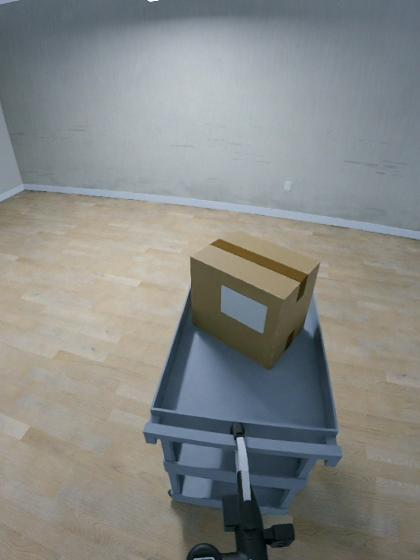

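Request:
{"fn": "move", "kwargs": {"blocking": false, "r2": {"base":{"strafe_m":0.45,"translate_m":-0.1}}, "cameras": []}}

Request:
{"fn": "wait", "kwargs": {"seconds": 5, "cameras": []}}

Request:
{"fn": "move", "kwargs": {"blocking": false, "r2": {"base":{"rotate_rad":-0.6}}, "cameras": []}}

Request:
{"fn": "wait", "kwargs": {"seconds": 4, "cameras": ["r2_head_camera"]}}

Scene clock: 1646.70 s.
move: r2 moving
r1: as last shown
r1.lidar_m: 2.88 4.26 2.30 1.94 1.92 0.25 0.30 0.92 1.36 1.80 2.78 3.15
r1.motor_effort: lift_m=+22(22) arm_m=+4(4) wheel_0=-33(33) wheel_1=+37(37) wheel_2=+20(21)
r1.servo_current: wrist_yaw_rad=59(59) wrist_pitch_rad=46(46) wrist_roll_rad=59(59) gripper_m=46(52)
r1.contact_limits: strafe_m 1
r1.wrist_depth_mm: - 168 512 357 262 209 - / 110 168 480 359 262 213 209 / 114 162 310 362 263 215 209 / 143 168 455 362 266 211 - / - - 521 362 266 204 210 / - - 185 198 239 211 - / - - 177 317 177 199 -
r2.base_odometry: x=+1.097 y=-0.929 heading=+2.962
r2.turned_by_wheels: +0.000
r2.turned_by_imu: +0.001
r2.base_tilt: forward=-0.6 right=+0.1
r2.lidar_m: 0.41 0.45 3.52 2.01 1.20 1.07 1.08 1.35 1.65 1.68 2.03 0.39
r2.base_status: translate_m moving; strafe_m moving
r2.joint_positions: lift_m=+0.684 arm_m=+0.000 wrist_yaw_rad=-0.004 wrist_pitch_rad=+0.003 wrist_roll_rad=+1.569 gripper_m=-0.029
r2.joint_status: not commanded
r2.measured_speeds: translate_m=-0.028 strafe_m=+0.124 rotate_rad=-0.004 lift_m=+0.000 arm_m=+0.000 wrist_yaw_rad=+0.000 wrist_pitch_rad=+0.000 wrist_roll_rad=+0.000
r2.motor_effort: lift_m=+18(18) arm_m=-4(5) wheel_0=-15(15) wheel_1=+9(10) wheel_2=+8(10)
r2.servo_current: wrist_yaw_rad=46(52) wrist_pitch_rad=39(46) wrist_roll_rad=39(52) gripper_m=91(98)
r2.hand_pose: x=+0.4590 y=-0.0885 z=+0.8613 quat_wxyz=(+0.708, +0.706, +0.000, -0.002) (m; r2's base frame)
r2.wrist_depth_mm: - - - 143 198 - - / - - 492 148 205 768 - / - 462 439 153 213 - - / - - 508 160 220 842 - / - - 597 167 229 - - / - - 184 173 179 1756 - / - - - - - 1618 480
pictures: none
No camera images: "cameras" was empty.

Scene clock: 1649.17 s.
earlier move: r2 done
r1.base_odometry: x=-1.643 y=+1.264 heading=+2.919
r1.turned_by_wheels: +0.000
r1.turned_by_imu: +0.000
r1.base_tilt: forward=-1.6 right=+1.3
r1.lidar_m: 2.88 4.24 2.32 1.93 1.90 0.25 0.30 0.94 1.37 1.81 2.79 3.17
r1.base_status: not commanded
r1.joint_positions: lift_m=+0.800 arm_m=+0.030 wrist_yaw_rad=+3.088 wrist_pitch_rad=+0.002 wrist_roll_rad=+0.000 gripper_m=-0.030
r1.joint_status: not commanded
r1.measured_speeds: all 0
r1.motor_effort: lift_m=+22(22) arm_m=+4(4) wheel_0=-33(34) wheel_1=+36(37) wheel_2=+20(21)
r1.servo_current: wrist_yaw_rad=52(65) wrist_pitch_rad=46(52) wrist_roll_rad=52(65) gripper_m=52(59)
r1.contact_limits: strafe_m 1
r1.hand_pose: x=-0.0824 y=+0.1028 z=+0.9773 quat_wxyz=(+0.027, -0.001, +0.000, +1.000) (m; r1's base frame)
r1.wrist_depth_mm: - 167 517 357 262 208 - / 111 168 480 357 262 214 209 / 114 163 310 362 264 215 210 / 142 168 455 364 265 211 - / - - 521 362 266 204 210 / - - 184 198 238 211 - / - - 177 317 177 199 -
r2.base_odometry: x=+1.114 y=-1.357 heading=+2.962
r2.turned_by_wheels: +0.000
r2.turned_by_imu: -0.002
r2.base_tilt: forward=-0.7 right=+0.1
r2.lidar_m: 0.45 3.18 3.77 1.57 1.00 0.82 0.84 1.08 2.02 2.05 0.35 0.31
r2.base_status: done
r2.joint_positions: lift_m=+0.684 arm_m=+0.000 wrist_yaw_rad=-0.004 wrist_pitch_rad=+0.003 wrist_roll_rad=+1.569 gripper_m=-0.029
r2.joint_status: not commanded
r2.measured_speeds: all 0
r2.motor_effort: lift_m=+18(18) arm_m=-4(5) wheel_0=+0(20) wheel_1=+1(10) wheel_2=+2(10)
r2.servo_current: wrist_yaw_rad=33(72) wrist_pitch_rad=46(52) wrist_roll_rad=46(59) gripper_m=91(98)
r2.hand_pose: x=+0.4590 y=-0.0887 z=+0.8613 quat_wxyz=(+0.708, +0.706, +0.000, -0.003) (m; r2's base frame)
r2.wrist_depth_mm: - - - - - - - / - - - - - - - / - - - - - - - / - - - - - - 473 / - - - - - 1618 1205 / - - - - 160 382 387 / - - - - - 1618 1182
wait: 2.47 of 5 s (r2 has come to rest)
pictures: none
No camera images: "cameras" was empty.

Scene clock: 1649.67 s.
move: r2 moving
r1: as last shown
r1.lidar_m: 2.94 4.26 2.30 1.94 1.92 0.25 0.31 0.93 1.38 1.84 2.78 3.15
r1.motor_effort: lift_m=+22(22) arm_m=+4(4) wheel_0=-33(33) wheel_1=+36(37) wheel_2=+21(21)
r1.servo_current: wrist_yaw_rad=59(65) wrist_pitch_rad=39(46) wrist_roll_rad=46(59) gripper_m=46(52)
r1.contact_limits: strafe_m 1
r1.wrist_depth_mm: - 167 508 357 263 208 - / 111 168 477 357 263 213 209 / 114 162 309 362 265 215 209 / 143 169 452 359 264 210 - / - - 521 364 266 206 210 / - - 185 198 239 211 - / - - 177 317 177 199 -
r2.base_odometry: x=+1.114 y=-1.357 heading=+2.712
r2.turned_by_wheels: -0.249
r2.turned_by_imu: -0.240
r2.base_tilt: forward=-0.7 right=+0.0
r2.lidar_m: 0.40 4.10 3.17 2.63 1.19 0.88 0.84 0.89 1.41 2.03 2.19 0.34
r2.base_status: rotate_rad moving
r2.joint_positions: lift_m=+0.684 arm_m=+0.000 wrist_yaw_rad=+0.020 wrist_pitch_rad=+0.003 wrist_roll_rad=+1.569 gripper_m=-0.029
r2.joint_status: not commanded
r2.measured_speeds: translate_m=-0.002 strafe_m=+0.000 rotate_rad=-0.984 lift_m=+0.000 arm_m=+0.000 wrist_yaw_rad=+0.008 wrist_pitch_rad=+0.000 wrist_roll_rad=+0.000
r2.motor_effort: lift_m=+18(18) arm_m=-4(5) wheel_0=+26(26) wheel_1=+14(14) wheel_2=+15(17)
r2.servo_current: wrist_yaw_rad=124(124) wrist_pitch_rad=39(46) wrist_roll_rad=46(46) gripper_m=91(98)
r2.hand_pose: x=+0.4610 y=-0.0815 z=+0.8613 quat_wxyz=(+0.708, +0.706, +0.008, +0.006) (m; r2's base frame)
r2.wrist_depth_mm: - 343 345 - - 117 - / - 462 445 - 132 132 - / - - - - 150 - - / - - - - 173 539 - / - - - - 206 1618 477 / - - - 125 180 1576 1182 / - - - - 359 370 373
pictures: none
No camera images: "cameras" was empty.

Scene clock: 1650.53 s.
earlier move: r2 done
r1.base_odometry: x=-1.643 y=+1.264 heading=+2.919
r1.turned_by_wheels: +0.000
r1.turned_by_imu: +0.000
r1.base_tilt: forward=-1.5 right=+1.3
r1.lidar_m: 3.06 4.28 2.31 1.94 1.90 0.25 0.32 0.92 1.36 1.86 2.78 3.17
r1.base_status: not commanded
r1.joint_positions: lift_m=+0.800 arm_m=+0.030 wrist_yaw_rad=+3.088 wrist_pitch_rad=+0.002 wrist_roll_rad=+0.000 gripper_m=-0.030
r1.joint_status: not commanded
r1.measured_speeds: all 0
r1.motor_effort: lift_m=+22(22) arm_m=+4(4) wheel_0=-33(33) wheel_1=+36(37) wheel_2=+20(21)
r1.servo_current: wrist_yaw_rad=52(65) wrist_pitch_rad=39(52) wrist_roll_rad=39(65) gripper_m=46(52)
r1.contact_limits: strafe_m 1
r1.hand_pose: x=-0.0824 y=+0.1028 z=+0.9773 quat_wxyz=(+0.027, -0.001, +0.000, +1.000) (m; r1's base frame)
r1.wrist_depth_mm: - 167 512 355 260 208 - / 110 167 480 359 263 214 209 / 115 162 309 362 264 214 209 / 142 168 455 362 265 211 - / - - 521 364 266 205 209 / - - 184 198 239 211 - / - - 177 317 176 199 -
r2.base_odometry: x=+1.114 y=-1.357 heading=+2.362
r2.turned_by_wheels: -0.350
r2.turned_by_imu: -0.344
r2.base_tilt: forward=-0.7 right=+0.1
r2.lidar_m: 0.39 0.43 3.18 3.79 1.85 1.04 0.84 0.83 1.03 1.79 2.04 0.41
r2.base_status: done
r2.joint_positions: lift_m=+0.684 arm_m=+0.000 wrist_yaw_rad=-0.002 wrist_pitch_rad=+0.003 wrist_roll_rad=+1.569 gripper_m=-0.029
r2.joint_status: not commanded
r2.measured_speeds: all 0
r2.motor_effort: lift_m=+18(18) arm_m=-4(5) wheel_0=+3(26) wheel_1=+2(14) wheel_2=+2(17)
r2.servo_current: wrist_yaw_rad=52(124) wrist_pitch_rad=33(46) wrist_roll_rad=52(59) gripper_m=85(98)
r2.hand_pose: x=+0.4591 y=-0.0880 z=+0.8613 quat_wxyz=(+0.708, +0.706, +0.000, -0.002) (m; r2's base frame)
r2.wrist_depth_mm: - - - 163 222 1661 1138 / - - - 165 224 1576 - / - - 512 168 226 - - / - 492 466 228 229 - - / - - 521 171 231 842 - / - - 184 173 178 - - / - - - - 236 1618 521
wait: 0.87 of 4 s (r2 has come to rest)
pictures: r2_head_camera
Images, in order (width x height): r2_head_camera 420x560.

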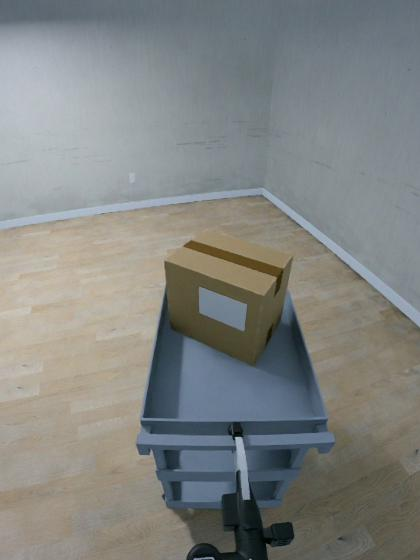

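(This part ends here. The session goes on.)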